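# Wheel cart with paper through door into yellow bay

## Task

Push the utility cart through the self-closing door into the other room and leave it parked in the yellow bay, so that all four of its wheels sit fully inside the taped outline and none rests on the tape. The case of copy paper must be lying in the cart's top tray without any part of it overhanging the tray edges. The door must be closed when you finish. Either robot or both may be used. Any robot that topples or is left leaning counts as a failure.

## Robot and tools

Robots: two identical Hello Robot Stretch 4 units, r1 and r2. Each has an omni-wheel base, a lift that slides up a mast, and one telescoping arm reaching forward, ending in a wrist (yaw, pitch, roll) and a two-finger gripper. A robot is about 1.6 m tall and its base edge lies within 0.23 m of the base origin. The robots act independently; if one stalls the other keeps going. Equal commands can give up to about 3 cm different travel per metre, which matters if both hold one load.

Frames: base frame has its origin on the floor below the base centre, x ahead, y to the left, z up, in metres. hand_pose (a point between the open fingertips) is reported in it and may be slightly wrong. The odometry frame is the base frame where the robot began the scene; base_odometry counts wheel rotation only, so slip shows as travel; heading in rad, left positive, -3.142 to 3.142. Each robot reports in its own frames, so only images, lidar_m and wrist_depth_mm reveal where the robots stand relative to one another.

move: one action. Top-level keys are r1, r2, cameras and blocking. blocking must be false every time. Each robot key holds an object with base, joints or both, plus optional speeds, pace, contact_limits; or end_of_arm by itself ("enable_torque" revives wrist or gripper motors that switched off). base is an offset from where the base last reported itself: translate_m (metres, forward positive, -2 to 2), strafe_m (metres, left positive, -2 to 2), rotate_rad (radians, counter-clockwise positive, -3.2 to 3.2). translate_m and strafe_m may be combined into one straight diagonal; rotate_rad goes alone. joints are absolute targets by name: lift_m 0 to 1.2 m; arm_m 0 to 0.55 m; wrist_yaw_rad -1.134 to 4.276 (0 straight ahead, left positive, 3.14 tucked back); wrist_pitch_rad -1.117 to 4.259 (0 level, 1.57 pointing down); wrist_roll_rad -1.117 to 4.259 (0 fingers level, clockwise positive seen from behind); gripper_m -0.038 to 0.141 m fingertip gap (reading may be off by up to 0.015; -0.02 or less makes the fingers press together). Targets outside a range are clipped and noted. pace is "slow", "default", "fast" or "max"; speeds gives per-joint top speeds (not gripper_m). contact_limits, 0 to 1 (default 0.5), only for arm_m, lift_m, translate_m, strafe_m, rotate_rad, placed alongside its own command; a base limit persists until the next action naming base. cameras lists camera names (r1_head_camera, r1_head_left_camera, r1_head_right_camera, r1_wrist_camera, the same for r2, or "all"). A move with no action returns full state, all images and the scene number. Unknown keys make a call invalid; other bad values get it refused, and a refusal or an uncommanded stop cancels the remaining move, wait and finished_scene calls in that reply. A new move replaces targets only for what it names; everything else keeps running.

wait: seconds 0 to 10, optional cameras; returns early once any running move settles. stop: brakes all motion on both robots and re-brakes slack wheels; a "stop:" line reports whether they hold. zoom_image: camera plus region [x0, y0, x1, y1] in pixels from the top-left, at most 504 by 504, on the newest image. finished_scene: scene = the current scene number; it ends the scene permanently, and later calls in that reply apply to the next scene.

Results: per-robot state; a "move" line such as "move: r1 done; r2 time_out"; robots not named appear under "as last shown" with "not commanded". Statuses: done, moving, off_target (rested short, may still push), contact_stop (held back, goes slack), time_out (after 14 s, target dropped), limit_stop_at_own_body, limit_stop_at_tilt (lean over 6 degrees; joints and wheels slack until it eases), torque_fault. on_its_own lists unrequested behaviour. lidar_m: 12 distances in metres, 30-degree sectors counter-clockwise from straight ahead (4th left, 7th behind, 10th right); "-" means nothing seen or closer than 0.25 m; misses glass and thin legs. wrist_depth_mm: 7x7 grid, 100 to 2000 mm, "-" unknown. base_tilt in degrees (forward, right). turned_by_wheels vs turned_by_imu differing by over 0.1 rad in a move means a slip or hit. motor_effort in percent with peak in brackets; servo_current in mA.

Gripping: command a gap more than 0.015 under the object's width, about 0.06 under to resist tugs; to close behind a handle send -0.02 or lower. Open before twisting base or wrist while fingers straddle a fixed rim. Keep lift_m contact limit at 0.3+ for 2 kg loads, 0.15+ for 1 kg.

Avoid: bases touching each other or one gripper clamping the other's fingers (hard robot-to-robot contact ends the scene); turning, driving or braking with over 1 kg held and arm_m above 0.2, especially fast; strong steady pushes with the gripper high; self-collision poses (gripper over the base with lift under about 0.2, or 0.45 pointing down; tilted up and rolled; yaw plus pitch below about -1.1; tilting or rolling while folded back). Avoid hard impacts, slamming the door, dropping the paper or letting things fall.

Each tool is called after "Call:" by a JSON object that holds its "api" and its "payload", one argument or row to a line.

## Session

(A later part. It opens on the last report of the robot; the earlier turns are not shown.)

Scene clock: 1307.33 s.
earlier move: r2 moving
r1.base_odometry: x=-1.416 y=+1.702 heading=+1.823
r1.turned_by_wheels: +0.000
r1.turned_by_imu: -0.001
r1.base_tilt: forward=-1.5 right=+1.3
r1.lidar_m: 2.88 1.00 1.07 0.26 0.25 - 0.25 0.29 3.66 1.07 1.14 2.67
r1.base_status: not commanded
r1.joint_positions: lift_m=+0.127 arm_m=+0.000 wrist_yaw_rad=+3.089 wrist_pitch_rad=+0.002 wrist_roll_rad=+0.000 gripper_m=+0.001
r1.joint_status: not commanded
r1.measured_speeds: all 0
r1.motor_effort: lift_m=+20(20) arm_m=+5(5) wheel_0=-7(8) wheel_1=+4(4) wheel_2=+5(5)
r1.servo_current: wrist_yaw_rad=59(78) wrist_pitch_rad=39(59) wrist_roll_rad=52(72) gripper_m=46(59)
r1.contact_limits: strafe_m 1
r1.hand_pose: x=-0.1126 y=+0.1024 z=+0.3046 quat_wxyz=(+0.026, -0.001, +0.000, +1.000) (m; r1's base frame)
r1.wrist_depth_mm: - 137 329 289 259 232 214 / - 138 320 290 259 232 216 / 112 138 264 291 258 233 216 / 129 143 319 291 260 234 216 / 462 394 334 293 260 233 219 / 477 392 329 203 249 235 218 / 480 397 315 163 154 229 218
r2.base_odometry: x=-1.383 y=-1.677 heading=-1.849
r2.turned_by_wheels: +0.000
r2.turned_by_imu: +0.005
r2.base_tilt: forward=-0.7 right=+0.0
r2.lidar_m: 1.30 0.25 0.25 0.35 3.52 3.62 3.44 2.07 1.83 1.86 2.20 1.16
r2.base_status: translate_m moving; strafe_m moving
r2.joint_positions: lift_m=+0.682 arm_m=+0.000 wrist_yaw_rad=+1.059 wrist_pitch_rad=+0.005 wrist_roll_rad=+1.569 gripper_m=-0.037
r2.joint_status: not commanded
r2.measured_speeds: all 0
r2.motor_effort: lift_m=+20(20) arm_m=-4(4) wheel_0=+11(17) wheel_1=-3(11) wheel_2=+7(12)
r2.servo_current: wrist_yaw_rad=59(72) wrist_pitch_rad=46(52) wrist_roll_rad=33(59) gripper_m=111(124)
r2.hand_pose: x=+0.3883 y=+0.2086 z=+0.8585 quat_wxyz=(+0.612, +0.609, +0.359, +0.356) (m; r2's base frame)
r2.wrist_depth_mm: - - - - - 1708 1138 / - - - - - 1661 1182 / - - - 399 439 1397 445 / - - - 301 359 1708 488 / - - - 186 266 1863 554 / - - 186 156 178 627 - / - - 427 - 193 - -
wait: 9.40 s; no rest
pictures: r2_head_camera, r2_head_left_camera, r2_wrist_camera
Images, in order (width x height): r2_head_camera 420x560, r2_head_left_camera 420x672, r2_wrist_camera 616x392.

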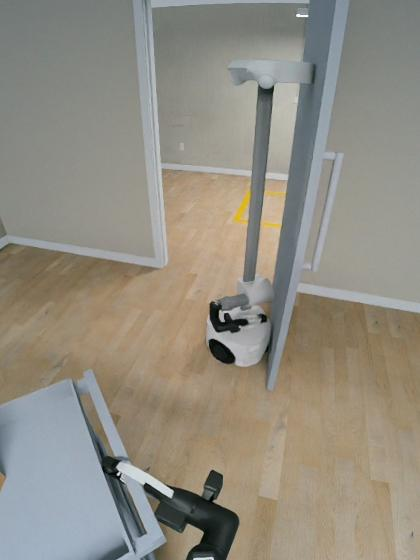

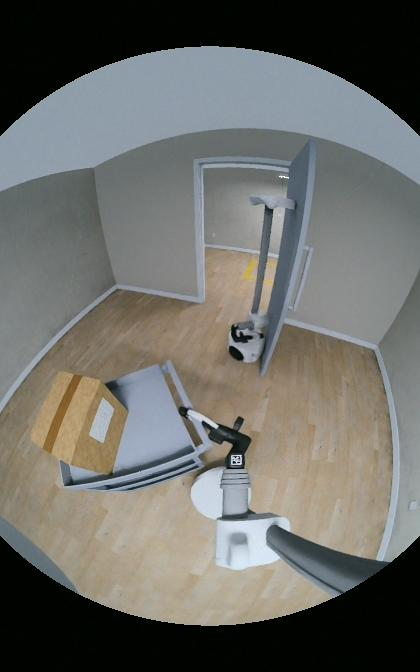

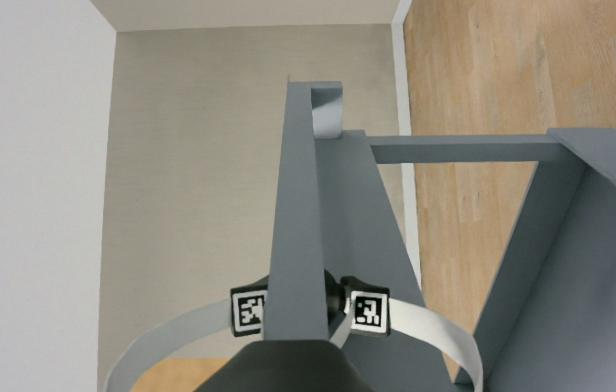

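Call:
{"api": "move", "payload": {
  "r2": {"joints": {"gripper_m": 0.1}},
  "blocking": false
}}

Call:
{"api": "wait", "payload": {
  "seconds": 1.6
}}

Call:
{"api": "move", "payload": {
  "r2": {"base": {"translate_m": 0.33, "strafe_m": -0.66}, "pace": "default"},
  "blocking": false
}}

Call:
{"api": "wait", "payload": {
  "seconds": 1.0
}}

Call:
{"api": "move", "payload": {
  "r2": {"joints": {"wrist_yaw_rad": -0.35}},
  "blocking": false
}}

Call:
{"api": "wait", "payload": {
  "seconds": 1.8
}}

Call:
{"api": "wait", "payload": {
  "seconds": 0.6,
  "cameras": ["r2_head_left_camera", "r2_head_camera"]
}}

Call:
{"api": "move", "payload": {
  "r2": {"base": {"rotate_rad": 2.5}},
  "blocking": false
}}

Call:
{"api": "wait", "payload": {
  "seconds": 2.6,
  "cameras": ["r2_head_right_camera", "r2_head_camera", "r2_wrist_camera"]
}}

Scene clock: 1373.63 s.
earlier move: r2 done
move: r2 moving
r1: as last shown
r1.turned_by_imu: +0.000
r1.lidar_m: 2.88 0.99 1.07 0.27 0.25 - 0.25 0.29 3.64 1.08 1.12 2.66
r1.servo_current: wrist_yaw_rad=59(65) wrist_pitch_rad=39(46) wrist_roll_rad=52(59) gripper_m=46(52)
r1.contact_limits: strafe_m 1
r1.wrist_depth_mm: - 137 332 290 257 231 215 / - 138 319 290 260 233 216 / 112 138 264 293 259 233 217 / 129 143 320 291 259 234 217 / 459 394 336 293 260 234 217 / 477 394 330 203 249 234 217 / 484 397 319 164 155 229 217
r2.base_odometry: x=-1.383 y=-1.677 heading=-1.849
r2.turned_by_wheels: +0.000
r2.turned_by_imu: +0.000
r2.base_tilt: forward=-0.7 right=+0.1
r2.lidar_m: 1.27 0.25 0.25 0.33 3.50 3.62 3.39 2.09 1.82 1.85 2.23 1.16
r2.base_status: done
r2.joint_positions: lift_m=+0.682 arm_m=+0.000 wrist_yaw_rad=+1.059 wrist_pitch_rad=+0.005 wrist_roll_rad=+1.569 gripper_m=-0.012
r2.joint_status: gripper_m moving
r2.measured_speeds: translate_m=+0.000 strafe_m=+0.000 rotate_rad=-0.001 lift_m=+0.000 arm_m=+0.000 wrist_yaw_rad=+0.000 wrist_pitch_rad=+0.000 wrist_roll_rad=+0.000
r2.motor_effort: lift_m=+20(20) arm_m=-4(4) wheel_0=+8(9) wheel_1=-3(3) wheel_2=+6(7)
r2.servo_current: wrist_yaw_rad=65(78) wrist_pitch_rad=46(52) wrist_roll_rad=52(52) gripper_m=111(111)
r2.hand_pose: x=+0.3883 y=+0.2086 z=+0.8585 quat_wxyz=(+0.612, +0.609, +0.359, +0.356) (m; r2's base frame)
r2.wrist_depth_mm: - - - - - 1661 1138 / - - - - - 1618 1160 / - - - 384 - 1499 1060 / - - - 306 - 1756 500 / - - - 190 279 1863 559 / - - 188 158 181 640 - / - - 433 - 200 - -
pictures: none

Scene clock: 1375.17 s.
earlier move: r2 done
r1.base_odometry: x=-1.416 y=+1.702 heading=+1.823
r1.turned_by_wheels: +0.000
r1.turned_by_imu: +0.000
r1.base_tilt: forward=-1.6 right=+1.3
r1.lidar_m: 2.92 1.00 1.08 0.27 0.25 - 0.25 0.29 3.63 1.09 1.14 2.67
r1.base_status: not commanded
r1.joint_positions: lift_m=+0.127 arm_m=+0.000 wrist_yaw_rad=+3.089 wrist_pitch_rad=+0.002 wrist_roll_rad=+0.000 gripper_m=+0.001
r1.joint_status: not commanded
r1.measured_speeds: all 0
r1.motor_effort: lift_m=+20(20) arm_m=+5(5) wheel_0=-7(8) wheel_1=+4(4) wheel_2=+5(5)
r1.servo_current: wrist_yaw_rad=33(65) wrist_pitch_rad=46(52) wrist_roll_rad=52(59) gripper_m=46(59)
r1.contact_limits: strafe_m 1
r1.hand_pose: x=-0.1126 y=+0.1024 z=+0.3046 quat_wxyz=(+0.026, -0.001, +0.000, +1.000) (m; r1's base frame)
r1.wrist_depth_mm: - 137 330 289 258 231 216 / - 137 320 290 258 232 216 / 112 138 262 291 258 233 217 / 129 142 319 291 258 234 217 / 462 389 334 293 259 234 217 / 477 392 327 203 249 235 217 / 480 394 317 164 156 228 218
r2.base_odometry: x=-1.383 y=-1.677 heading=-1.850
r2.turned_by_wheels: +0.000
r2.turned_by_imu: +0.000
r2.base_tilt: forward=-0.7 right=+0.1
r2.lidar_m: 1.28 0.25 0.25 0.36 3.50 3.63 3.39 2.05 1.83 1.83 2.22 1.18
r2.base_status: done
r2.joint_positions: lift_m=+0.682 arm_m=+0.000 wrist_yaw_rad=+1.051 wrist_pitch_rad=+0.005 wrist_roll_rad=+1.569 gripper_m=+0.100
r2.joint_status: all done
r2.measured_speeds: all 0
r2.motor_effort: lift_m=+20(20) arm_m=-4(4) wheel_0=+4(9) wheel_1=-3(3) wheel_2=+3(7)
r2.servo_current: wrist_yaw_rad=39(78) wrist_pitch_rad=46(52) wrist_roll_rad=39(59) gripper_m=52(124)
r2.hand_pose: x=+0.3899 y=+0.2070 z=+0.8585 quat_wxyz=(+0.613, +0.610, +0.356, +0.354) (m; r2's base frame)
r2.wrist_depth_mm: - - - - - 1708 1160 / - - - - - 1661 1182 / - - - 430 - 1708 1118 / - - - 347 - 1756 504 / - - - 217 293 1756 549 / - - 193 166 193 627 - / - - - - 211 - -
wait: 1.53 of 1.6 s (r2 has come to rest)
pictures: none

Scene clock: 1375.67 s.
move: r2 moving
r1: as last shown
r1.lidar_m: 2.91 1.00 1.07 0.27 0.25 - 0.25 0.30 3.64 1.07 1.15 2.67
r1.motor_effort: lift_m=+20(20) arm_m=+4(5) wheel_0=-7(7) wheel_1=+4(4) wheel_2=+5(5)
r1.servo_current: wrist_yaw_rad=52(65) wrist_pitch_rad=39(46) wrist_roll_rad=39(65) gripper_m=46(52)
r1.contact_limits: strafe_m 1
r1.wrist_depth_mm: - 137 330 290 257 231 216 / - 138 319 290 259 233 216 / 112 138 264 290 259 232 216 / 129 143 322 291 259 234 218 / 459 389 334 291 259 234 218 / 473 397 329 203 249 235 218 / 480 397 317 164 156 227 218
r2.base_odometry: x=-1.413 y=-1.683 heading=-1.850
r2.turned_by_wheels: -0.001
r2.turned_by_imu: +0.000
r2.base_tilt: forward=-0.7 right=+0.1
r2.lidar_m: 1.26 0.25 0.25 0.33 3.55 3.65 3.34 2.03 1.80 1.82 2.19 1.15
r2.base_status: translate_m moving; strafe_m moving
r2.joint_positions: lift_m=+0.682 arm_m=+0.000 wrist_yaw_rad=+1.051 wrist_pitch_rad=+0.005 wrist_roll_rad=+1.569 gripper_m=+0.100
r2.joint_status: not commanded
r2.measured_speeds: translate_m=+0.054 strafe_m=-0.109 rotate_rad=+0.003 lift_m=+0.000 arm_m=+0.000 wrist_yaw_rad=+0.000 wrist_pitch_rad=+0.000 wrist_roll_rad=+0.000
r2.motor_effort: lift_m=+20(20) arm_m=-4(4) wheel_0=+8(12) wheel_1=-8(9) wheel_2=-8(10)
r2.servo_current: wrist_yaw_rad=46(52) wrist_pitch_rad=46(46) wrist_roll_rad=52(59) gripper_m=52(52)
r2.hand_pose: x=+0.3899 y=+0.2070 z=+0.8585 quat_wxyz=(+0.613, +0.610, +0.356, +0.354) (m; r2's base frame)
r2.wrist_depth_mm: - - - - - 1661 1160 / - - - - - 1708 1182 / - - - - - 1708 1118 / - - - 413 - 1708 449 / - - - 307 345 1708 559 / - - 193 206 194 627 - / - - - - 241 - -
pictures: none

Scene clock: 1376.67 s.
earlier move: r2 moving
r1.base_odometry: x=-1.416 y=+1.702 heading=+1.823
r1.turned_by_wheels: +0.000
r1.turned_by_imu: +0.000
r1.base_tilt: forward=-1.6 right=+1.3
r1.lidar_m: 2.90 1.02 0.95 0.27 0.25 - 0.25 0.29 3.65 1.06 1.15 2.67
r1.base_status: not commanded
r1.joint_positions: lift_m=+0.127 arm_m=+0.000 wrist_yaw_rad=+3.089 wrist_pitch_rad=+0.002 wrist_roll_rad=+0.000 gripper_m=+0.001
r1.joint_status: not commanded
r1.measured_speeds: all 0
r1.motor_effort: lift_m=+20(20) arm_m=+5(5) wheel_0=-8(8) wheel_1=+4(4) wheel_2=+5(5)
r1.servo_current: wrist_yaw_rad=59(65) wrist_pitch_rad=46(52) wrist_roll_rad=52(65) gripper_m=52(52)
r1.contact_limits: strafe_m 1
r1.hand_pose: x=-0.1126 y=+0.1024 z=+0.3046 quat_wxyz=(+0.026, -0.001, +0.000, +1.000) (m; r1's base frame)
r1.wrist_depth_mm: - 137 329 290 257 231 215 / - 137 322 289 259 233 216 / 112 138 264 291 259 234 217 / 129 143 320 291 259 234 218 / 462 392 334 293 262 235 217 / 477 392 329 203 249 234 217 / 484 394 317 164 155 227 218
r2.base_odometry: x=-1.649 y=-1.727 heading=-1.850
r2.turned_by_wheels: +0.000
r2.turned_by_imu: +0.001
r2.base_tilt: forward=-0.7 right=+0.0
r2.lidar_m: 1.00 2.40 0.33 0.36 3.75 3.81 3.05 1.87 1.63 1.66 1.97 1.08
r2.base_status: translate_m moving; strafe_m moving
r2.joint_positions: lift_m=+0.682 arm_m=+0.000 wrist_yaw_rad=+1.051 wrist_pitch_rad=+0.005 wrist_roll_rad=+1.569 gripper_m=+0.100
r2.joint_status: not commanded
r2.measured_speeds: translate_m=+0.135 strafe_m=-0.268 rotate_rad=+0.001 lift_m=+0.000 arm_m=+0.000 wrist_yaw_rad=+0.000 wrist_pitch_rad=+0.000 wrist_roll_rad=+0.000
r2.motor_effort: lift_m=+20(20) arm_m=-4(4) wheel_0=+5(14) wheel_1=-7(10) wheel_2=-7(11)
r2.servo_current: wrist_yaw_rad=39(65) wrist_pitch_rad=39(46) wrist_roll_rad=59(59) gripper_m=46(59)
r2.hand_pose: x=+0.3899 y=+0.2070 z=+0.8585 quat_wxyz=(+0.613, +0.610, +0.356, +0.354) (m; r2's base frame)
r2.wrist_depth_mm: - - - - - 1661 1160 / - - - - - 1708 1182 / - - - - - 1708 1182 / - - - - - 1756 1229 / - - - - - 1708 1205 / - - 193 569 193 591 559 / - - - - - 759 488
wait: 1.00 s; no rest
pictures: none

Scene clock: 1377.17 s.
earlier move: r2 moving
move: r2 moving
r1: as last shown
r1.base_tilt: forward=-1.5 right=+1.3
r1.lidar_m: 2.92 1.01 0.81 0.28 0.25 - 0.25 0.30 3.65 1.07 1.16 2.67
r1.motor_effort: lift_m=+20(20) arm_m=+5(5) wheel_0=-7(7) wheel_1=+4(4) wheel_2=+5(5)
r1.servo_current: wrist_yaw_rad=39(65) wrist_pitch_rad=52(52) wrist_roll_rad=33(72) gripper_m=46(59)
r1.contact_limits: strafe_m 1
r1.wrist_depth_mm: - 137 330 289 257 232 215 / - 138 319 291 259 232 216 / 112 138 264 293 260 233 216 / 129 143 320 291 260 233 217 / 459 394 332 290 262 234 217 / 473 394 327 203 249 235 218 / 484 394 314 164 155 229 218
r2.base_odometry: x=-1.797 y=-1.754 heading=-1.850
r2.turned_by_wheels: +0.000
r2.turned_by_imu: +0.000
r2.base_tilt: forward=-0.7 right=+0.0
r2.lidar_m: 0.92 2.32 0.52 0.45 1.08 3.91 2.84 1.72 1.52 1.54 1.88 1.89
r2.base_status: translate_m moving; strafe_m moving
r2.joint_positions: lift_m=+0.682 arm_m=+0.000 wrist_yaw_rad=+0.487 wrist_pitch_rad=+0.005 wrist_roll_rad=+1.569 gripper_m=+0.100
r2.joint_status: wrist_yaw_rad moving
r2.measured_speeds: translate_m=+0.133 strafe_m=-0.269 rotate_rad=+0.002 lift_m=+0.000 arm_m=+0.000 wrist_yaw_rad=-1.740 wrist_pitch_rad=+0.000 wrist_roll_rad=+0.000
r2.motor_effort: lift_m=+20(20) arm_m=-4(4) wheel_0=+6(10) wheel_1=-7(8) wheel_2=-7(8)
r2.servo_current: wrist_yaw_rad=91(150) wrist_pitch_rad=52(52) wrist_roll_rad=59(59) gripper_m=59(59)
r2.hand_pose: x=+0.4667 y=+0.0576 z=+0.8585 quat_wxyz=(+0.687, +0.685, +0.172, +0.169) (m; r2's base frame)
r2.wrist_depth_mm: - 991 - - - 991 820 / - - - - - 1118 842 / - - - - - 1708 1118 / - - - - - 1708 1205 / - - - - - 1708 1182 / - - 193 - 194 1464 1160 / - - - - - 1808 1182
pictures: none

Scene clock: 1378.97 s.
earlier move: r2 moving
r1.base_odometry: x=-1.416 y=+1.702 heading=+1.823
r1.turned_by_wheels: +0.000
r1.turned_by_imu: +0.000
r1.base_tilt: forward=-1.5 right=+1.3
r1.lidar_m: 2.92 1.00 1.09 0.26 0.25 - 0.25 0.30 3.65 1.06 1.15 2.68
r1.base_status: not commanded
r1.joint_positions: lift_m=+0.127 arm_m=+0.000 wrist_yaw_rad=+3.089 wrist_pitch_rad=+0.002 wrist_roll_rad=+0.000 gripper_m=+0.001
r1.joint_status: not commanded
r1.measured_speeds: all 0
r1.motor_effort: lift_m=+20(20) arm_m=+5(5) wheel_0=-7(8) wheel_1=+4(4) wheel_2=+5(5)
r1.servo_current: wrist_yaw_rad=46(65) wrist_pitch_rad=39(59) wrist_roll_rad=39(72) gripper_m=46(59)
r1.contact_limits: strafe_m 1
r1.hand_pose: x=-0.1126 y=+0.1024 z=+0.3046 quat_wxyz=(+0.026, -0.001, +0.000, +1.000) (m; r1's base frame)
r1.wrist_depth_mm: - 137 330 290 258 231 215 / - 138 317 290 258 232 217 / 112 138 263 291 260 232 216 / 129 142 320 293 259 234 216 / 455 392 334 293 260 234 217 / 477 389 330 203 248 235 217 / 480 397 317 164 156 228 218
r2.base_odometry: x=-2.108 y=-1.812 heading=-1.850
r2.turned_by_wheels: +0.000
r2.turned_by_imu: +0.000
r2.base_tilt: forward=-0.7 right=+0.1
r2.lidar_m: 0.81 0.81 0.99 0.73 1.13 4.13 2.40 1.47 1.30 1.32 1.57 1.67
r2.base_status: translate_m moving; strafe_m moving
r2.joint_positions: lift_m=+0.682 arm_m=+0.000 wrist_yaw_rad=-0.347 wrist_pitch_rad=+0.005 wrist_roll_rad=+1.569 gripper_m=+0.100
r2.joint_status: all done
r2.measured_speeds: all 0
r2.motor_effort: lift_m=+20(20) arm_m=-4(4) wheel_0=+4(10) wheel_1=-2(8) wheel_2=-4(8)
r2.servo_current: wrist_yaw_rad=39(150) wrist_pitch_rad=46(52) wrist_roll_rad=46(59) gripper_m=52(59)
r2.hand_pose: x=+0.4124 y=-0.1803 z=+0.8585 quat_wxyz=(+0.697, +0.696, -0.120, -0.124) (m; r2's base frame)
r2.wrist_depth_mm: - - - - - - 1160 / - - - - - - 1182 / - - - - - - 1182 / - - - - - - 1205 / - - - - - - 1182 / - - 189 - 184 - 1205 / - - - - - - 1205
wait: 1.80 s; no rest
pictures: none

Scene clock: 1379.10 s.
earlier move: r2 done
r1.base_odometry: x=-1.416 y=+1.702 heading=+1.823
r1.turned_by_wheels: +0.000
r1.turned_by_imu: +0.000
r1.base_tilt: forward=-1.6 right=+1.3
r1.lidar_m: 2.89 1.01 1.09 0.25 0.25 - 0.25 0.30 3.65 1.08 1.13 2.66
r1.base_status: not commanded
r1.joint_positions: lift_m=+0.127 arm_m=+0.000 wrist_yaw_rad=+3.089 wrist_pitch_rad=+0.002 wrist_roll_rad=+0.000 gripper_m=+0.001
r1.joint_status: not commanded
r1.measured_speeds: all 0
r1.motor_effort: lift_m=+20(20) arm_m=+5(5) wheel_0=-6(8) wheel_1=+4(4) wheel_2=+5(5)
r1.servo_current: wrist_yaw_rad=59(65) wrist_pitch_rad=39(59) wrist_roll_rad=39(72) gripper_m=52(59)
r1.contact_limits: strafe_m 1
r1.hand_pose: x=-0.1126 y=+0.1024 z=+0.3046 quat_wxyz=(+0.026, -0.001, +0.000, +1.000) (m; r1's base frame)
r1.wrist_depth_mm: - 137 330 289 257 231 215 / - 138 319 291 259 232 217 / 112 138 263 293 259 233 216 / 129 143 320 290 259 233 216 / 462 389 334 293 262 234 216 / 473 392 327 202 250 234 219 / 480 394 317 164 156 227 218
r2.base_odometry: x=-2.108 y=-1.812 heading=-1.850
r2.turned_by_wheels: +0.000
r2.turned_by_imu: +0.000
r2.base_tilt: forward=-0.7 right=+0.0
r2.lidar_m: 0.83 0.80 1.00 0.75 1.15 4.15 2.39 1.47 1.29 1.30 1.60 1.67
r2.base_status: done
r2.joint_positions: lift_m=+0.682 arm_m=+0.000 wrist_yaw_rad=-0.347 wrist_pitch_rad=+0.005 wrist_roll_rad=+1.569 gripper_m=+0.100
r2.joint_status: all done
r2.measured_speeds: all 0
r2.motor_effort: lift_m=+20(20) arm_m=-4(4) wheel_0=+2(10) wheel_1=-3(8) wheel_2=-4(8)
r2.servo_current: wrist_yaw_rad=46(150) wrist_pitch_rad=46(52) wrist_roll_rad=39(59) gripper_m=46(59)
r2.hand_pose: x=+0.4124 y=-0.1803 z=+0.8585 quat_wxyz=(+0.697, +0.696, -0.120, -0.124) (m; r2's base frame)
r2.wrist_depth_mm: - - - - - - 1160 / - - - - - - 1182 / - - - - - - 1182 / - - - - - - 1205 / - - - - - - 1205 / - - 188 - 185 - 1182 / - - - - - - 1205
wait: 0.13 of 0.6 s (r2 has come to rest)
pictures: r2_head_camera, r2_head_left_camera
Images, in order (width x height): r2_head_camera 420x560, r2_head_left_camera 420x672.

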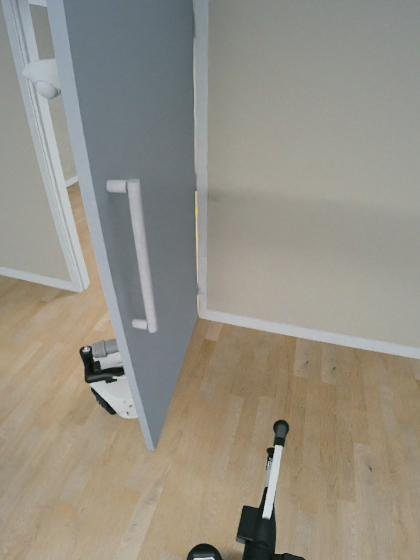

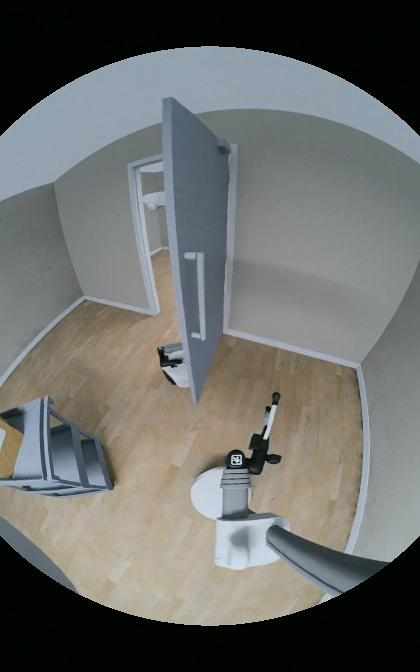

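Scene clock: 1379.60 s.
move: r2 moving
r1: as last shown
r1.base_tilt: forward=-1.5 right=+1.3
r1.lidar_m: 2.91 1.01 1.09 0.25 0.25 - 0.25 0.31 3.64 1.09 1.15 2.66
r1.motor_effort: lift_m=+20(20) arm_m=+5(5) wheel_0=-7(7) wheel_1=+4(4) wheel_2=+5(5)
r1.servo_current: wrist_yaw_rad=39(59) wrist_pitch_rad=39(46) wrist_roll_rad=46(65) gripper_m=46(52)
r1.contact_limits: strafe_m 1
r1.wrist_depth_mm: - 137 330 290 258 232 216 / - 138 319 289 257 232 216 / 112 138 264 290 258 233 216 / 129 143 319 291 259 234 216 / 459 392 332 293 262 233 218 / 473 394 329 202 248 235 217 / 484 394 317 164 155 227 217
r2.base_odometry: x=-2.108 y=-1.812 heading=-1.598
r2.turned_by_wheels: +0.252
r2.turned_by_imu: +0.245
r2.base_tilt: forward=-0.7 right=+0.1
r2.lidar_m: 0.79 2.54 0.81 0.75 4.23 4.14 1.76 1.34 1.29 1.40 1.72 1.66
r2.base_status: rotate_rad moving
r2.joint_positions: lift_m=+0.682 arm_m=+0.000 wrist_yaw_rad=-0.347 wrist_pitch_rad=+0.005 wrist_roll_rad=+1.569 gripper_m=+0.100
r2.joint_status: not commanded
r2.measured_speeds: translate_m=+0.002 strafe_m=+0.001 rotate_rad=+0.977 lift_m=+0.000 arm_m=+0.000 wrist_yaw_rad=+0.000 wrist_pitch_rad=+0.000 wrist_roll_rad=+0.000
r2.motor_effort: lift_m=+20(20) arm_m=-4(4) wheel_0=-5(10) wheel_1=-8(10) wheel_2=-11(12)
r2.servo_current: wrist_yaw_rad=46(52) wrist_pitch_rad=46(46) wrist_roll_rad=39(52) gripper_m=46(52)
r2.hand_pose: x=+0.4123 y=-0.1804 z=+0.8585 quat_wxyz=(+0.697, +0.696, -0.120, -0.124) (m; r2's base frame)
r2.wrist_depth_mm: - - - - - - 1182 / - - - - - - 1160 / - - - - - - 1182 / - - - - - - 1229 / - - - - - - 1182 / - - 189 - 184 - - / - - - - - - -
pictures: none

Scene clock: 1381.63 s.
earlier move: r2 done
r1.base_odometry: x=-1.416 y=+1.702 heading=+1.823
r1.turned_by_wheels: +0.000
r1.turned_by_imu: +0.000
r1.base_tilt: forward=-1.6 right=+1.3
r1.lidar_m: 2.88 0.99 1.09 0.27 0.25 - 0.25 0.29 3.64 1.08 1.16 2.67
r1.base_status: not commanded
r1.joint_positions: lift_m=+0.127 arm_m=+0.000 wrist_yaw_rad=+3.089 wrist_pitch_rad=+0.002 wrist_roll_rad=+0.000 gripper_m=+0.001
r1.joint_status: not commanded
r1.measured_speeds: all 0
r1.motor_effort: lift_m=+20(20) arm_m=+5(5) wheel_0=-7(8) wheel_1=+4(4) wheel_2=+5(5)
r1.servo_current: wrist_yaw_rad=52(72) wrist_pitch_rad=46(52) wrist_roll_rad=46(65) gripper_m=52(59)
r1.contact_limits: strafe_m 1
r1.hand_pose: x=-0.1126 y=+0.1024 z=+0.3046 quat_wxyz=(+0.026, -0.001, +0.000, +1.000) (m; r1's base frame)
r1.wrist_depth_mm: - 137 330 289 257 231 216 / - 138 317 290 259 233 216 / 112 138 264 291 259 233 217 / 129 143 320 291 260 234 217 / 459 389 334 291 260 235 218 / 469 392 329 202 249 234 218 / 484 394 319 164 156 229 217
r2.base_odometry: x=-2.108 y=-1.812 heading=+0.649
r2.turned_by_wheels: +2.247
r2.turned_by_imu: +2.188
r2.base_tilt: forward=-0.7 right=+0.0
r2.lidar_m: 4.17 3.02 1.58 1.33 1.31 1.49 1.66 1.16 0.78 2.97 0.74 0.75
r2.base_status: done
r2.joint_positions: lift_m=+0.682 arm_m=+0.000 wrist_yaw_rad=-0.347 wrist_pitch_rad=+0.005 wrist_roll_rad=+1.569 gripper_m=+0.100
r2.joint_status: not commanded
r2.measured_speeds: all 0
r2.motor_effort: lift_m=+20(20) arm_m=-4(4) wheel_0=-3(13) wheel_1=-3(11) wheel_2=-3(13)
r2.servo_current: wrist_yaw_rad=52(65) wrist_pitch_rad=39(52) wrist_roll_rad=52(59) gripper_m=46(59)
r2.hand_pose: x=+0.4123 y=-0.1804 z=+0.8585 quat_wxyz=(+0.697, +0.696, -0.120, -0.124) (m; r2's base frame)
r2.wrist_depth_mm: - - 831 554 1098 525 - / - - - - - 1576 1098 / - - - - - 1756 1160 / - - - - - 1708 1182 / - - - - - 1708 1205 / - - 193 - 194 1499 1182 / - - - - - 1863 1182
wait: 2.03 of 2.6 s (r2 has come to rest)
pictures: r2_head_camera, r2_head_right_camera, r2_wrist_camera
Images, in order (width x height): r2_head_camera 420x560, r2_head_right_camera 420x672, r2_wrist_camera 616x392.

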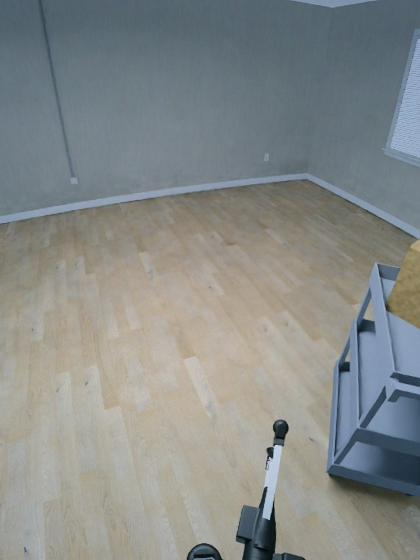

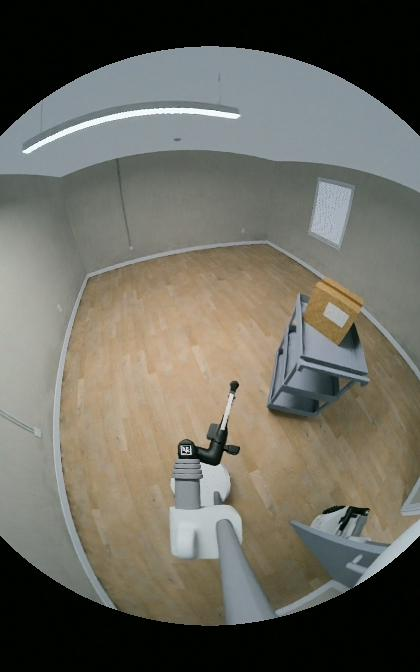

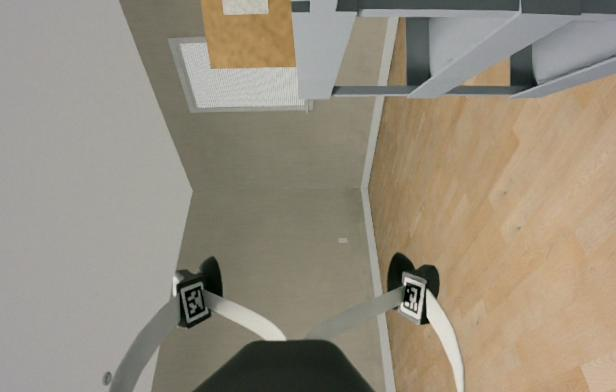

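Call:
{"api": "move", "payload": {
  "r2": {"base": {"translate_m": -0.03, "strafe_m": -0.50}, "joints": {"wrist_yaw_rad": -0.29}, "pace": "default", "contact_limits": {"translate_m": 0.3}},
  "blocking": false
}}

Call:
{"api": "wait", "payload": {
  "seconds": 2.3
}}

Call:
{"api": "wait", "payload": {
  "seconds": 0.4,
  "cameras": ["r2_wrist_camera", "r2_head_camera", "r2_head_right_camera"]
}}

Scene clock: 1405.30 s.
move: r2 moving
r1: as last shown
r1.lidar_m: 2.90 1.01 1.09 0.26 0.25 - 0.25 0.30 3.64 1.06 1.11 2.67
r1.servo_current: wrist_yaw_rad=39(59) wrist_pitch_rad=39(52) wrist_roll_rad=46(65) gripper_m=52(52)
r1.contact_limits: strafe_m 1
r1.wrist_depth_mm: - 137 330 290 258 232 216 / - 138 320 289 257 233 216 / 112 138 264 291 258 234 216 / 129 142 319 290 260 233 217 / 459 392 334 291 258 234 217 / 477 394 329 203 249 235 218 / 480 399 317 164 155 229 219
r2.base_odometry: x=-2.088 y=-1.841 heading=+0.650
r2.turned_by_wheels: +0.001
r2.turned_by_imu: +0.001
r2.base_tilt: forward=-0.7 right=+0.0
r2.lidar_m: 4.17 3.10 1.65 1.36 1.34 1.50 1.65 1.05 0.77 2.99 0.73 0.71
r2.base_status: translate_m moving; strafe_m moving
r2.joint_positions: lift_m=+0.682 arm_m=+0.000 wrist_yaw_rad=-0.293 wrist_pitch_rad=+0.005 wrist_roll_rad=+1.569 gripper_m=+0.100
r2.joint_status: wrist_yaw_rad moving
r2.measured_speeds: translate_m=-0.009 strafe_m=-0.134 rotate_rad=+0.003 lift_m=+0.000 arm_m=+0.000 wrist_yaw_rad=+0.000 wrist_pitch_rad=+0.000 wrist_roll_rad=+0.000
r2.motor_effort: lift_m=+20(20) arm_m=-4(4) wheel_0=+13(13) wheel_1=-11(12) wheel_2=+8(8)
r2.servo_current: wrist_yaw_rad=52(65) wrist_pitch_rad=46(46) wrist_roll_rad=59(59) gripper_m=52(52)
r2.contact_limits: translate_m 0.3
r2.hand_pose: x=+0.4218 y=-0.1670 z=+0.8585 quat_wxyz=(+0.700, +0.699, -0.101, -0.105) (m; r2's base frame)
r2.wrist_depth_mm: - - 809 564 - - - / - - - - - 1708 1118 / - - - - - 1708 1182 / - - - - - 1708 1182 / - - - - - 1708 1205 / - - 193 - 194 1499 1205 / - - - - - 1863 1182
pictures: none

Scene clock: 1407.60 s.
earlier move: r2 moving
r1.base_odometry: x=-1.416 y=+1.702 heading=+1.823
r1.turned_by_wheels: +0.000
r1.turned_by_imu: +0.000
r1.base_tilt: forward=-1.5 right=+1.3
r1.lidar_m: 2.92 1.01 0.60 0.26 0.25 - 0.25 0.31 3.64 1.07 1.13 2.68
r1.base_status: not commanded
r1.joint_positions: lift_m=+0.127 arm_m=+0.000 wrist_yaw_rad=+3.089 wrist_pitch_rad=+0.002 wrist_roll_rad=+0.000 gripper_m=+0.001
r1.joint_status: not commanded
r1.measured_speeds: all 0
r1.motor_effort: lift_m=+20(20) arm_m=+4(5) wheel_0=-7(8) wheel_1=+4(4) wheel_2=+5(5)
r1.servo_current: wrist_yaw_rad=39(72) wrist_pitch_rad=46(52) wrist_roll_rad=72(72) gripper_m=52(59)
r1.contact_limits: strafe_m 1
r1.hand_pose: x=-0.1126 y=+0.1024 z=+0.3046 quat_wxyz=(+0.026, -0.001, +0.000, +1.000) (m; r1's base frame)
r1.wrist_depth_mm: - 137 330 290 259 232 215 / - 138 317 291 258 233 217 / 112 138 265 290 259 233 216 / 129 143 322 293 260 233 216 / 459 389 336 291 260 234 218 / 477 394 330 203 248 234 218 / 480 397 317 163 155 228 217
r2.base_odometry: x=-1.829 y=-2.228 heading=+0.650
r2.turned_by_wheels: +0.000
r2.turned_by_imu: +0.000
r2.base_tilt: forward=-0.7 right=+0.0
r2.lidar_m: 0.49 4.14 2.16 1.79 1.76 1.84 0.53 0.44 0.65 2.64 0.57 0.50
r2.base_status: translate_m moving; strafe_m moving
r2.joint_positions: lift_m=+0.682 arm_m=+0.000 wrist_yaw_rad=-0.293 wrist_pitch_rad=+0.005 wrist_roll_rad=+1.569 gripper_m=+0.100
r2.joint_status: all done
r2.measured_speeds: all 0
r2.motor_effort: lift_m=+20(20) arm_m=-4(4) wheel_0=+4(15) wheel_1=+0(13) wheel_2=+6(8)
r2.servo_current: wrist_yaw_rad=59(65) wrist_pitch_rad=46(52) wrist_roll_rad=46(59) gripper_m=52(59)
r2.contact_limits: translate_m 0.3
r2.hand_pose: x=+0.4218 y=-0.1669 z=+0.8585 quat_wxyz=(+0.700, +0.699, -0.101, -0.105) (m; r2's base frame)
r2.wrist_depth_mm: - - - 329 - 1708 - / - - 683 336 342 878 - / - - 574 343 931 904 - / - - 640 349 351 - - / - - 699 353 353 - - / - - 193 300 191 1499 521 / - - - - - 392 387
wait: 2.30 s; no rest
pictures: none

Scene clock: 1407.83 s.
earlier move: r2 done
r1.base_odometry: x=-1.416 y=+1.702 heading=+1.823
r1.turned_by_wheels: +0.000
r1.turned_by_imu: +0.000
r1.base_tilt: forward=-1.6 right=+1.3
r1.lidar_m: 2.90 0.98 0.57 0.26 0.25 - 0.25 0.28 3.66 1.09 1.12 2.68
r1.base_status: not commanded
r1.joint_positions: lift_m=+0.127 arm_m=+0.000 wrist_yaw_rad=+3.089 wrist_pitch_rad=+0.002 wrist_roll_rad=+0.000 gripper_m=+0.001
r1.joint_status: not commanded
r1.measured_speeds: all 0
r1.motor_effort: lift_m=+20(20) arm_m=+5(5) wheel_0=-8(8) wheel_1=+4(4) wheel_2=+5(5)
r1.servo_current: wrist_yaw_rad=52(72) wrist_pitch_rad=39(52) wrist_roll_rad=46(72) gripper_m=46(59)
r1.contact_limits: strafe_m 1
r1.hand_pose: x=-0.1126 y=+0.1024 z=+0.3046 quat_wxyz=(+0.026, -0.001, +0.000, +1.000) (m; r1's base frame)
r1.wrist_depth_mm: - 137 330 290 258 231 216 / - 137 317 290 258 233 216 / 112 138 264 293 259 233 216 / 129 143 322 290 260 234 216 / 462 389 332 293 260 234 219 / 477 394 329 202 249 235 217 / 480 394 315 164 155 228 217
r2.base_odometry: x=-1.829 y=-2.228 heading=+0.650
r2.turned_by_wheels: +0.000
r2.turned_by_imu: +0.000
r2.base_tilt: forward=-0.7 right=+0.1
r2.lidar_m: 0.49 4.13 2.17 1.79 1.76 1.81 0.54 0.45 0.64 2.68 0.57 0.49
r2.base_status: done
r2.joint_positions: lift_m=+0.682 arm_m=+0.000 wrist_yaw_rad=-0.293 wrist_pitch_rad=+0.005 wrist_roll_rad=+1.569 gripper_m=+0.100
r2.joint_status: all done
r2.measured_speeds: all 0
r2.motor_effort: lift_m=+20(20) arm_m=-4(4) wheel_0=+3(15) wheel_1=-2(13) wheel_2=+6(8)
r2.servo_current: wrist_yaw_rad=59(65) wrist_pitch_rad=46(52) wrist_roll_rad=52(59) gripper_m=52(59)
r2.contact_limits: translate_m 0.3
r2.hand_pose: x=+0.4218 y=-0.1669 z=+0.8585 quat_wxyz=(+0.700, +0.699, -0.101, -0.105) (m; r2's base frame)
r2.wrist_depth_mm: - - - 329 - 1661 - / - - 683 336 340 891 - / - - 574 342 946 891 - / - - 647 351 349 - - / - - 707 355 353 - - / - - 193 298 193 1499 521 / - - - - - 389 384
wait: 0.23 of 0.4 s (r2 has come to rest)
pictures: r2_head_camera, r2_head_right_camera, r2_wrist_camera
Images, in order (width x height): r2_head_camera 420x560, r2_head_right_camera 420x672, r2_wrist_camera 616x392.

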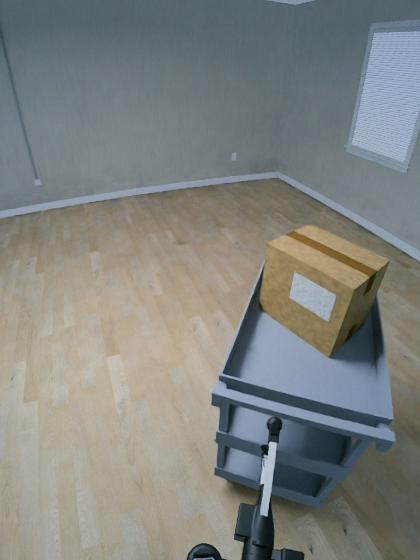

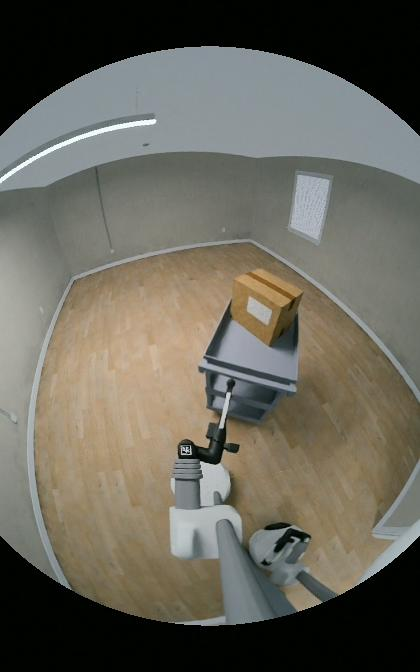

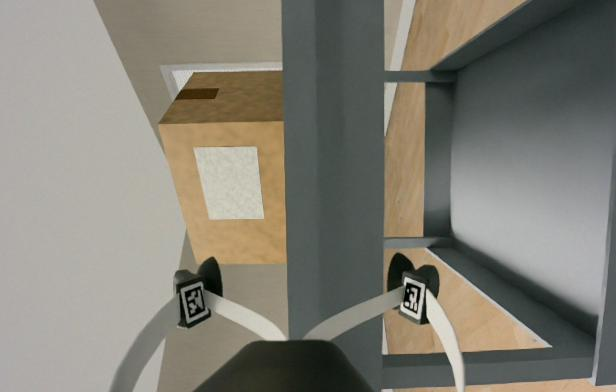

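Call:
{"api": "move", "payload": {
  "r2": {"base": {"translate_m": 0.13, "strafe_m": -0.091}, "pace": "slow", "contact_limits": {"translate_m": 0.3}},
  "blocking": false
}}

Call:
{"api": "wait", "payload": {
  "seconds": 2.2
}}

Call:
{"api": "move", "payload": {
  "r2": {"joints": {"gripper_m": -0.038}},
  "blocking": false,
  "cameras": ["r2_wrist_camera"]
}}

Call:
{"api": "wait", "payload": {
  "seconds": 2.2,
  "cameras": ["r2_wrist_camera", "r2_head_right_camera", "r1_head_left_camera"]
}}

Scene clock: 1441.23 s.
move: r2 moving
r1: as last shown
r1.base_tilt: forward=-1.5 right=+1.3
r1.lidar_m: 2.91 0.99 0.59 0.26 0.25 - 0.25 0.30 3.65 1.07 1.14 2.68
r1.motor_effort: lift_m=+20(20) arm_m=+5(5) wheel_0=-7(8) wheel_1=+4(4) wheel_2=+5(5)
r1.servo_current: wrist_yaw_rad=52(59) wrist_pitch_rad=39(52) wrist_roll_rad=52(65) gripper_m=46(52)
r1.contact_limits: strafe_m 1
r1.wrist_depth_mm: - 137 329 289 257 232 215 / - 138 319 291 258 232 216 / 112 138 265 290 258 233 216 / 129 143 319 293 260 234 218 / 462 392 332 293 260 234 217 / 473 394 327 202 249 233 217 / 480 397 317 165 156 227 218
r2.base_odometry: x=-1.816 y=-2.228 heading=+0.649
r2.turned_by_wheels: -0.001
r2.turned_by_imu: +0.000
r2.base_tilt: forward=-0.7 right=+0.1
r2.lidar_m: 0.50 4.13 2.17 1.79 1.77 1.82 0.57 0.45 0.63 2.66 0.51 0.49
r2.base_status: translate_m moving; strafe_m moving
r2.joint_positions: lift_m=+0.682 arm_m=+0.000 wrist_yaw_rad=-0.293 wrist_pitch_rad=+0.005 wrist_roll_rad=+1.569 gripper_m=+0.100
r2.joint_status: not commanded
r2.measured_speeds: translate_m=+0.043 strafe_m=-0.030 rotate_rad=+0.000 lift_m=+0.000 arm_m=+0.000 wrist_yaw_rad=+0.000 wrist_pitch_rad=+0.000 wrist_roll_rad=+0.000
r2.motor_effort: lift_m=+20(20) arm_m=-4(4) wheel_0=+7(9) wheel_1=-5(6) wheel_2=-9(9)
r2.servo_current: wrist_yaw_rad=52(52) wrist_pitch_rad=46(52) wrist_roll_rad=46(52) gripper_m=46(52)
r2.contact_limits: translate_m 0.3
r2.hand_pose: x=+0.4218 y=-0.1669 z=+0.8585 quat_wxyz=(+0.700, +0.699, -0.101, -0.105) (m; r2's base frame)
r2.wrist_depth_mm: - - - 319 - 1708 - / - - 676 325 329 878 - / - - 569 330 917 917 - / - - 627 338 931 946 - / - - 691 342 343 - - / - - 193 287 195 1464 - / - - - - 387 1430 436
pictures: none

Scene clock: 1443.43 s.
earlier move: r2 moving
r1.base_odometry: x=-1.416 y=+1.702 heading=+1.823
r1.turned_by_wheels: +0.000
r1.turned_by_imu: +0.000
r1.base_tilt: forward=-1.6 right=+1.3
r1.lidar_m: 2.89 1.04 0.64 0.25 0.25 - 0.25 0.28 3.64 1.08 1.15 2.68
r1.base_status: not commanded
r1.joint_positions: lift_m=+0.127 arm_m=+0.000 wrist_yaw_rad=+3.089 wrist_pitch_rad=+0.002 wrist_roll_rad=+0.000 gripper_m=+0.001
r1.joint_status: not commanded
r1.measured_speeds: all 0
r1.motor_effort: lift_m=+20(20) arm_m=+4(5) wheel_0=-7(8) wheel_1=+4(4) wheel_2=+5(5)
r1.servo_current: wrist_yaw_rad=39(72) wrist_pitch_rad=39(52) wrist_roll_rad=52(65) gripper_m=52(52)
r1.contact_limits: strafe_m 1
r1.hand_pose: x=-0.1126 y=+0.1024 z=+0.3046 quat_wxyz=(+0.026, -0.001, +0.000, +1.000) (m; r1's base frame)
r1.wrist_depth_mm: - 137 332 289 258 231 215 / - 138 319 290 258 232 216 / 112 138 265 291 260 233 216 / 129 143 320 291 259 234 218 / 459 394 334 291 260 234 218 / 473 392 329 203 249 235 217 / 480 394 317 165 155 228 217
r2.base_odometry: x=-1.671 y=-2.222 heading=+0.649
r2.turned_by_wheels: +0.000
r2.turned_by_imu: +0.001
r2.base_tilt: forward=-0.7 right=+0.0
r2.lidar_m: 0.40 4.21 2.32 1.94 1.88 1.92 0.56 0.65 1.84 2.81 0.45 0.41
r2.base_status: translate_m moving; strafe_m moving
r2.joint_positions: lift_m=+0.682 arm_m=+0.000 wrist_yaw_rad=-0.293 wrist_pitch_rad=+0.005 wrist_roll_rad=+1.569 gripper_m=+0.100
r2.joint_status: not commanded
r2.measured_speeds: all 0
r2.motor_effort: lift_m=+20(20) arm_m=+4(5) wheel_0=+7(12) wheel_1=-4(7) wheel_2=-5(12)
r2.servo_current: wrist_yaw_rad=39(59) wrist_pitch_rad=46(52) wrist_roll_rad=52(59) gripper_m=52(52)
r2.contact_limits: translate_m 0.3
r2.hand_pose: x=+0.4218 y=-0.1669 z=+0.8585 quat_wxyz=(+0.700, +0.699, -0.101, -0.105) (m; r2's base frame)
r2.wrist_depth_mm: - - - 173 229 1618 - / - - 603 175 234 809 - / - 508 473 177 236 831 - / - - 504 180 239 842 - / - - 554 182 243 854 - / - - 195 185 193 - - / - - - - - 1756 484
wait: 2.20 s; no rest
pictures: none

Scene clock: 1443.93 s.
earlier move: r2 done
move: r2 moving
r1: as last shown
r1.base_tilt: forward=-1.5 right=+1.3
r1.lidar_m: 2.88 1.04 0.65 0.28 0.25 - 0.25 0.30 3.65 1.08 1.12 2.66
r1.motor_effort: lift_m=+20(20) arm_m=+5(5) wheel_0=-7(8) wheel_1=+4(4) wheel_2=+5(5)
r1.servo_current: wrist_yaw_rad=52(52) wrist_pitch_rad=39(52) wrist_roll_rad=39(52) gripper_m=46(59)
r1.contact_limits: strafe_m 1
r1.wrist_depth_mm: - 137 330 289 258 232 216 / - 138 322 290 259 231 217 / 112 138 264 293 259 233 216 / 129 143 320 293 259 234 218 / 459 389 334 294 259 234 218 / 473 394 330 202 248 235 218 / 480 397 317 163 155 228 218
r2.base_odometry: x=-1.671 y=-2.222 heading=+0.649
r2.turned_by_wheels: +0.000
r2.turned_by_imu: +0.000
r2.base_tilt: forward=-0.7 right=+0.1
r2.lidar_m: 0.42 4.22 2.31 1.92 1.90 1.94 0.55 0.66 1.85 2.82 0.46 0.41
r2.base_status: done
r2.joint_positions: lift_m=+0.682 arm_m=+0.000 wrist_yaw_rad=-0.293 wrist_pitch_rad=+0.005 wrist_roll_rad=+1.569 gripper_m=+0.083
r2.joint_status: gripper_m moving
r2.measured_speeds: all 0
r2.motor_effort: lift_m=+20(20) arm_m=+4(4) wheel_0=+6(7) wheel_1=-4(4) wheel_2=-7(7)
r2.servo_current: wrist_yaw_rad=39(59) wrist_pitch_rad=46(52) wrist_roll_rad=59(65) gripper_m=111(117)
r2.contact_limits: translate_m 0.3
r2.hand_pose: x=+0.4218 y=-0.1669 z=+0.8585 quat_wxyz=(+0.700, +0.699, -0.101, -0.105) (m; r2's base frame)
r2.wrist_depth_mm: - - - 173 232 1661 - / - - 627 233 235 809 - / - 517 473 179 238 831 - / - - 500 180 241 854 - / - - 544 183 243 866 - / - - 196 185 191 - - / - - - - - 1808 488
pictures: r2_wrist_camera
Images, in order (width x height): r2_wrist_camera 616x392.

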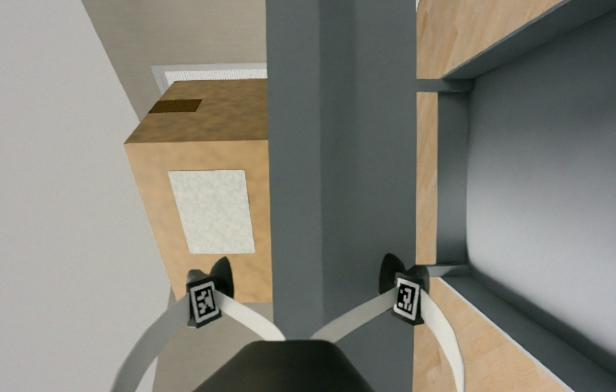

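Scene clock: 1445.47 s.
earlier move: r2 done
r1.base_odometry: x=-1.416 y=+1.702 heading=+1.823
r1.turned_by_wheels: +0.000
r1.turned_by_imu: +0.000
r1.base_tilt: forward=-1.5 right=+1.3
r1.lidar_m: 2.92 1.03 0.63 0.27 0.25 - 0.25 0.30 3.66 1.08 1.18 2.66
r1.base_status: not commanded
r1.joint_positions: lift_m=+0.127 arm_m=+0.000 wrist_yaw_rad=+3.089 wrist_pitch_rad=+0.002 wrist_roll_rad=+0.000 gripper_m=+0.001
r1.joint_status: not commanded
r1.measured_speeds: all 0
r1.motor_effort: lift_m=+20(20) arm_m=+4(5) wheel_0=-7(8) wheel_1=+4(4) wheel_2=+5(5)
r1.servo_current: wrist_yaw_rad=46(65) wrist_pitch_rad=46(52) wrist_roll_rad=33(72) gripper_m=46(59)
r1.contact_limits: strafe_m 1
r1.hand_pose: x=-0.1126 y=+0.1024 z=+0.3046 quat_wxyz=(+0.026, -0.001, +0.000, +1.000) (m; r1's base frame)
r1.wrist_depth_mm: - 137 330 289 257 231 216 / - 137 319 291 258 233 216 / 112 138 263 291 259 231 216 / 129 143 320 290 259 234 217 / 462 392 334 290 262 234 218 / 473 397 327 203 249 234 218 / 480 397 319 163 155 228 219
r2.base_odometry: x=-1.671 y=-2.222 heading=+0.649
r2.turned_by_wheels: +0.000
r2.turned_by_imu: +0.000
r2.base_tilt: forward=-0.6 right=+0.1
r2.lidar_m: 0.40 4.24 2.34 1.90 1.89 1.95 0.55 0.67 1.85 2.80 0.41 0.39
r2.base_status: done
r2.joint_positions: lift_m=+0.682 arm_m=+0.000 wrist_yaw_rad=-0.291 wrist_pitch_rad=+0.005 wrist_roll_rad=+1.569 gripper_m=-0.036
r2.joint_status: all done
r2.measured_speeds: all 0
r2.motor_effort: lift_m=+20(20) arm_m=-2(5) wheel_0=+1(7) wheel_1=-4(4) wheel_2=-1(7)
r2.servo_current: wrist_yaw_rad=52(59) wrist_pitch_rad=39(52) wrist_roll_rad=52(65) gripper_m=124(260)
r2.contact_limits: translate_m 0.3
r2.hand_pose: x=+0.4222 y=-0.1664 z=+0.8585 quat_wxyz=(+0.700, +0.699, -0.100, -0.104) (m; r2's base frame)
r2.wrist_depth_mm: - - - 156 213 1618 - / - - 559 158 216 - - / - 473 449 161 220 - - / - - 496 164 224 820 - / - - 559 167 229 - - / - - 186 170 178 - - / - - - - 236 1576 469
wait: 1.53 of 2.2 s (r2 has come to rest)
pictures: r1_head_left_camera, r2_head_right_camera, r2_wrist_camera
Images, in order (width x height): r1_head_left_camera 420x672, r2_head_right_camera 420x672, r2_wrist_camera 616x392.

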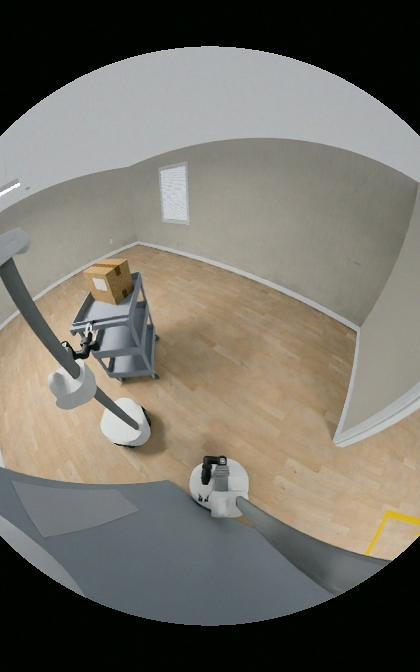

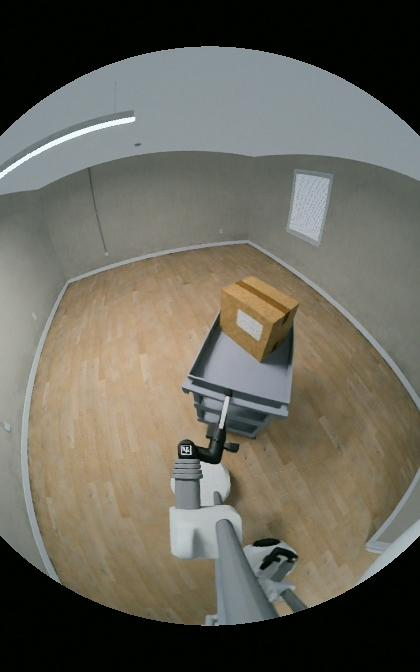

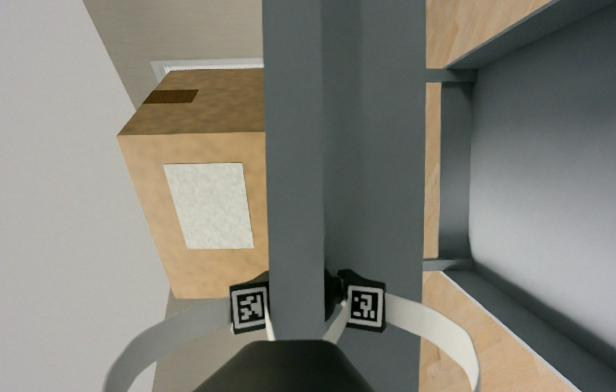

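Call:
{"api": "move", "payload": {
  "r2": {"base": {"translate_m": -0.002, "strafe_m": -0.58}, "joints": {"wrist_yaw_rad": 0.44}, "speeds": {"wrist_yaw_rad": 0.13}, "pace": "slow"},
  "blocking": false
}}

Call:
{"api": "wait", "payload": {
  "seconds": 6.4,
  "cameras": ["r2_wrist_camera", "r2_head_right_camera", "r1_head_left_camera", "r2_head_camera"]
}}

Scene clock: 1469.97 s.
move: r2 moving
r1: as last shown
r1.lidar_m: 2.87 1.00 0.62 0.26 0.25 - 0.25 0.29 3.65 1.08 1.16 2.67
r1.servo_current: wrist_yaw_rad=46(59) wrist_pitch_rad=39(46) wrist_roll_rad=39(46) gripper_m=46(52)
r1.contact_limits: strafe_m 1
r1.wrist_depth_mm: - 137 329 289 257 232 216 / - 138 319 289 258 232 216 / 112 138 265 291 259 234 218 / 129 143 320 291 260 235 217 / 462 392 334 293 260 233 217 / 477 392 327 202 248 236 216 / 477 397 315 163 155 228 217
r2.base_odometry: x=-1.662 y=-2.233 heading=+0.650
r2.turned_by_wheels: +0.001
r2.turned_by_imu: +0.001
r2.base_tilt: forward=-0.7 right=+0.1
r2.lidar_m: 0.40 4.23 2.35 1.93 1.91 1.94 0.54 0.66 1.84 2.81 0.43 0.38
r2.base_status: translate_m moving; strafe_m moving
r2.joint_positions: lift_m=+0.682 arm_m=+0.000 wrist_yaw_rad=-0.242 wrist_pitch_rad=+0.005 wrist_roll_rad=+1.569 gripper_m=-0.037
r2.joint_status: wrist_yaw_rad moving
r2.measured_speeds: translate_m=+0.000 strafe_m=-0.056 rotate_rad=+0.002 lift_m=+0.000 arm_m=+0.000 wrist_yaw_rad=+0.152 wrist_pitch_rad=+0.000 wrist_roll_rad=+0.000
r2.motor_effort: lift_m=+20(20) arm_m=-3(4) wheel_0=+10(10) wheel_1=-6(8) wheel_2=+2(2)
r2.servo_current: wrist_yaw_rad=52(72) wrist_pitch_rad=39(46) wrist_roll_rad=39(52) gripper_m=98(124)
r2.hand_pose: x=+0.4299 y=-0.1541 z=+0.8585 quat_wxyz=(+0.702, +0.702, -0.084, -0.087) (m; r2's base frame)
r2.wrist_depth_mm: - - - 151 208 1537 - / - - 525 155 213 - - / - 462 452 158 217 - - / - - 492 161 222 820 - / - - 569 165 226 - - / - - 185 169 178 554 - / - - - - 236 1618 488
pictures: none

Scene clock: 1476.37 s.
earlier move: r2 moving
r1.base_odometry: x=-1.416 y=+1.702 heading=+1.823
r1.turned_by_wheels: +0.000
r1.turned_by_imu: +0.000
r1.base_tilt: forward=-1.5 right=+1.3
r1.lidar_m: 0.59 0.55 5.08 0.26 0.25 - 0.25 0.30 3.65 1.07 1.16 2.67
r1.base_status: not commanded
r1.joint_positions: lift_m=+0.127 arm_m=+0.000 wrist_yaw_rad=+3.089 wrist_pitch_rad=+0.002 wrist_roll_rad=+0.000 gripper_m=+0.001
r1.joint_status: not commanded
r1.measured_speeds: all 0
r1.motor_effort: lift_m=+20(20) arm_m=+5(5) wheel_0=-7(8) wheel_1=+4(4) wheel_2=+5(5)
r1.servo_current: wrist_yaw_rad=39(72) wrist_pitch_rad=46(52) wrist_roll_rad=52(72) gripper_m=46(52)
r1.contact_limits: strafe_m 1
r1.hand_pose: x=-0.1126 y=+0.1024 z=+0.3046 quat_wxyz=(+0.026, -0.001, +0.000, +1.000) (m; r1's base frame)
r1.wrist_depth_mm: - 137 330 290 257 232 215 / - 138 319 289 258 233 216 / 112 138 264 291 259 233 217 / 129 143 320 293 259 235 217 / 462 392 334 291 260 235 218 / 480 392 327 203 249 234 219 / 484 394 319 164 155 228 218
r2.base_odometry: x=-1.321 y=-2.685 heading=+0.650
r2.turned_by_wheels: +0.000
r2.turned_by_imu: +0.003
r2.base_tilt: forward=-0.7 right=+0.0
r2.lidar_m: 0.43 0.38 2.99 2.47 2.43 0.59 0.54 1.46 1.55 2.31 2.28 0.50
r2.base_status: translate_m moving; strafe_m moving
r2.joint_positions: lift_m=+0.682 arm_m=+0.000 wrist_yaw_rad=+0.440 wrist_pitch_rad=+0.005 wrist_roll_rad=+1.569 gripper_m=-0.037
r2.joint_status: all done
r2.measured_speeds: all 0
r2.motor_effort: lift_m=+20(20) arm_m=-3(4) wheel_0=+4(14) wheel_1=-5(8) wheel_2=+7(10)
r2.servo_current: wrist_yaw_rad=46(111) wrist_pitch_rad=46(52) wrist_roll_rad=46(59) gripper_m=91(124)
r2.hand_pose: x=+0.4691 y=+0.0437 z=+0.8585 quat_wxyz=(+0.691, +0.689, +0.156, +0.153) (m; r2's base frame)
r2.wrist_depth_mm: - - - 156 212 1661 - / - - 564 158 216 - - / - 469 449 161 220 - - / - - 492 163 224 831 - / - - 554 167 229 - - / - - 185 170 178 - - / - - - - 236 1618 473
wait: 6.40 s; no rest
pictures: r1_head_left_camera, r2_head_camera, r2_head_right_camera, r2_wrist_camera
Images, in order (width x height): r1_head_left_camera 420x672, r2_head_camera 420x560, r2_head_right_camera 420x672, r2_wrist_camera 616x392.

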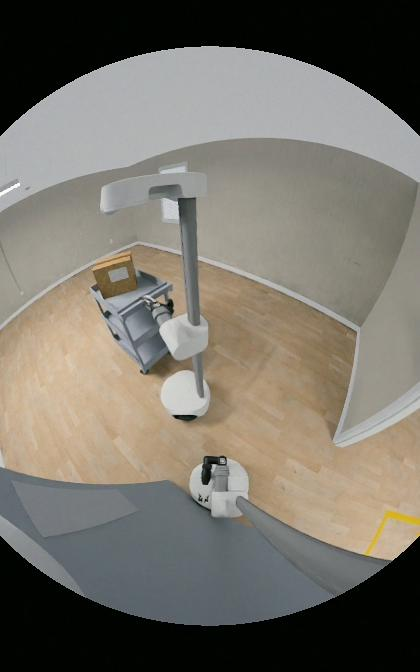

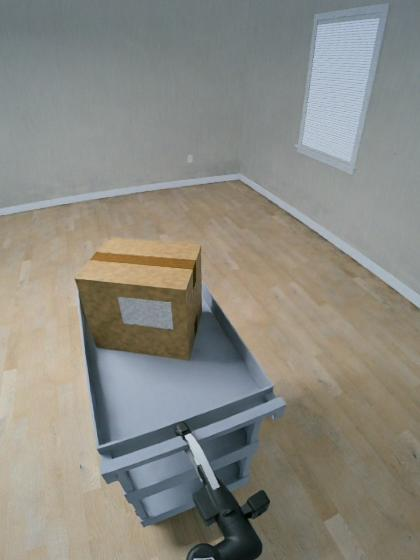

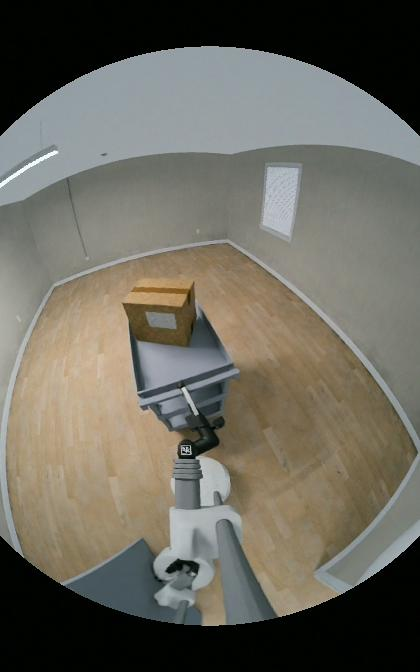

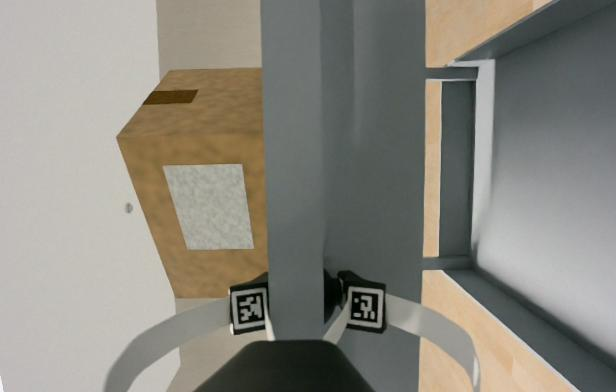

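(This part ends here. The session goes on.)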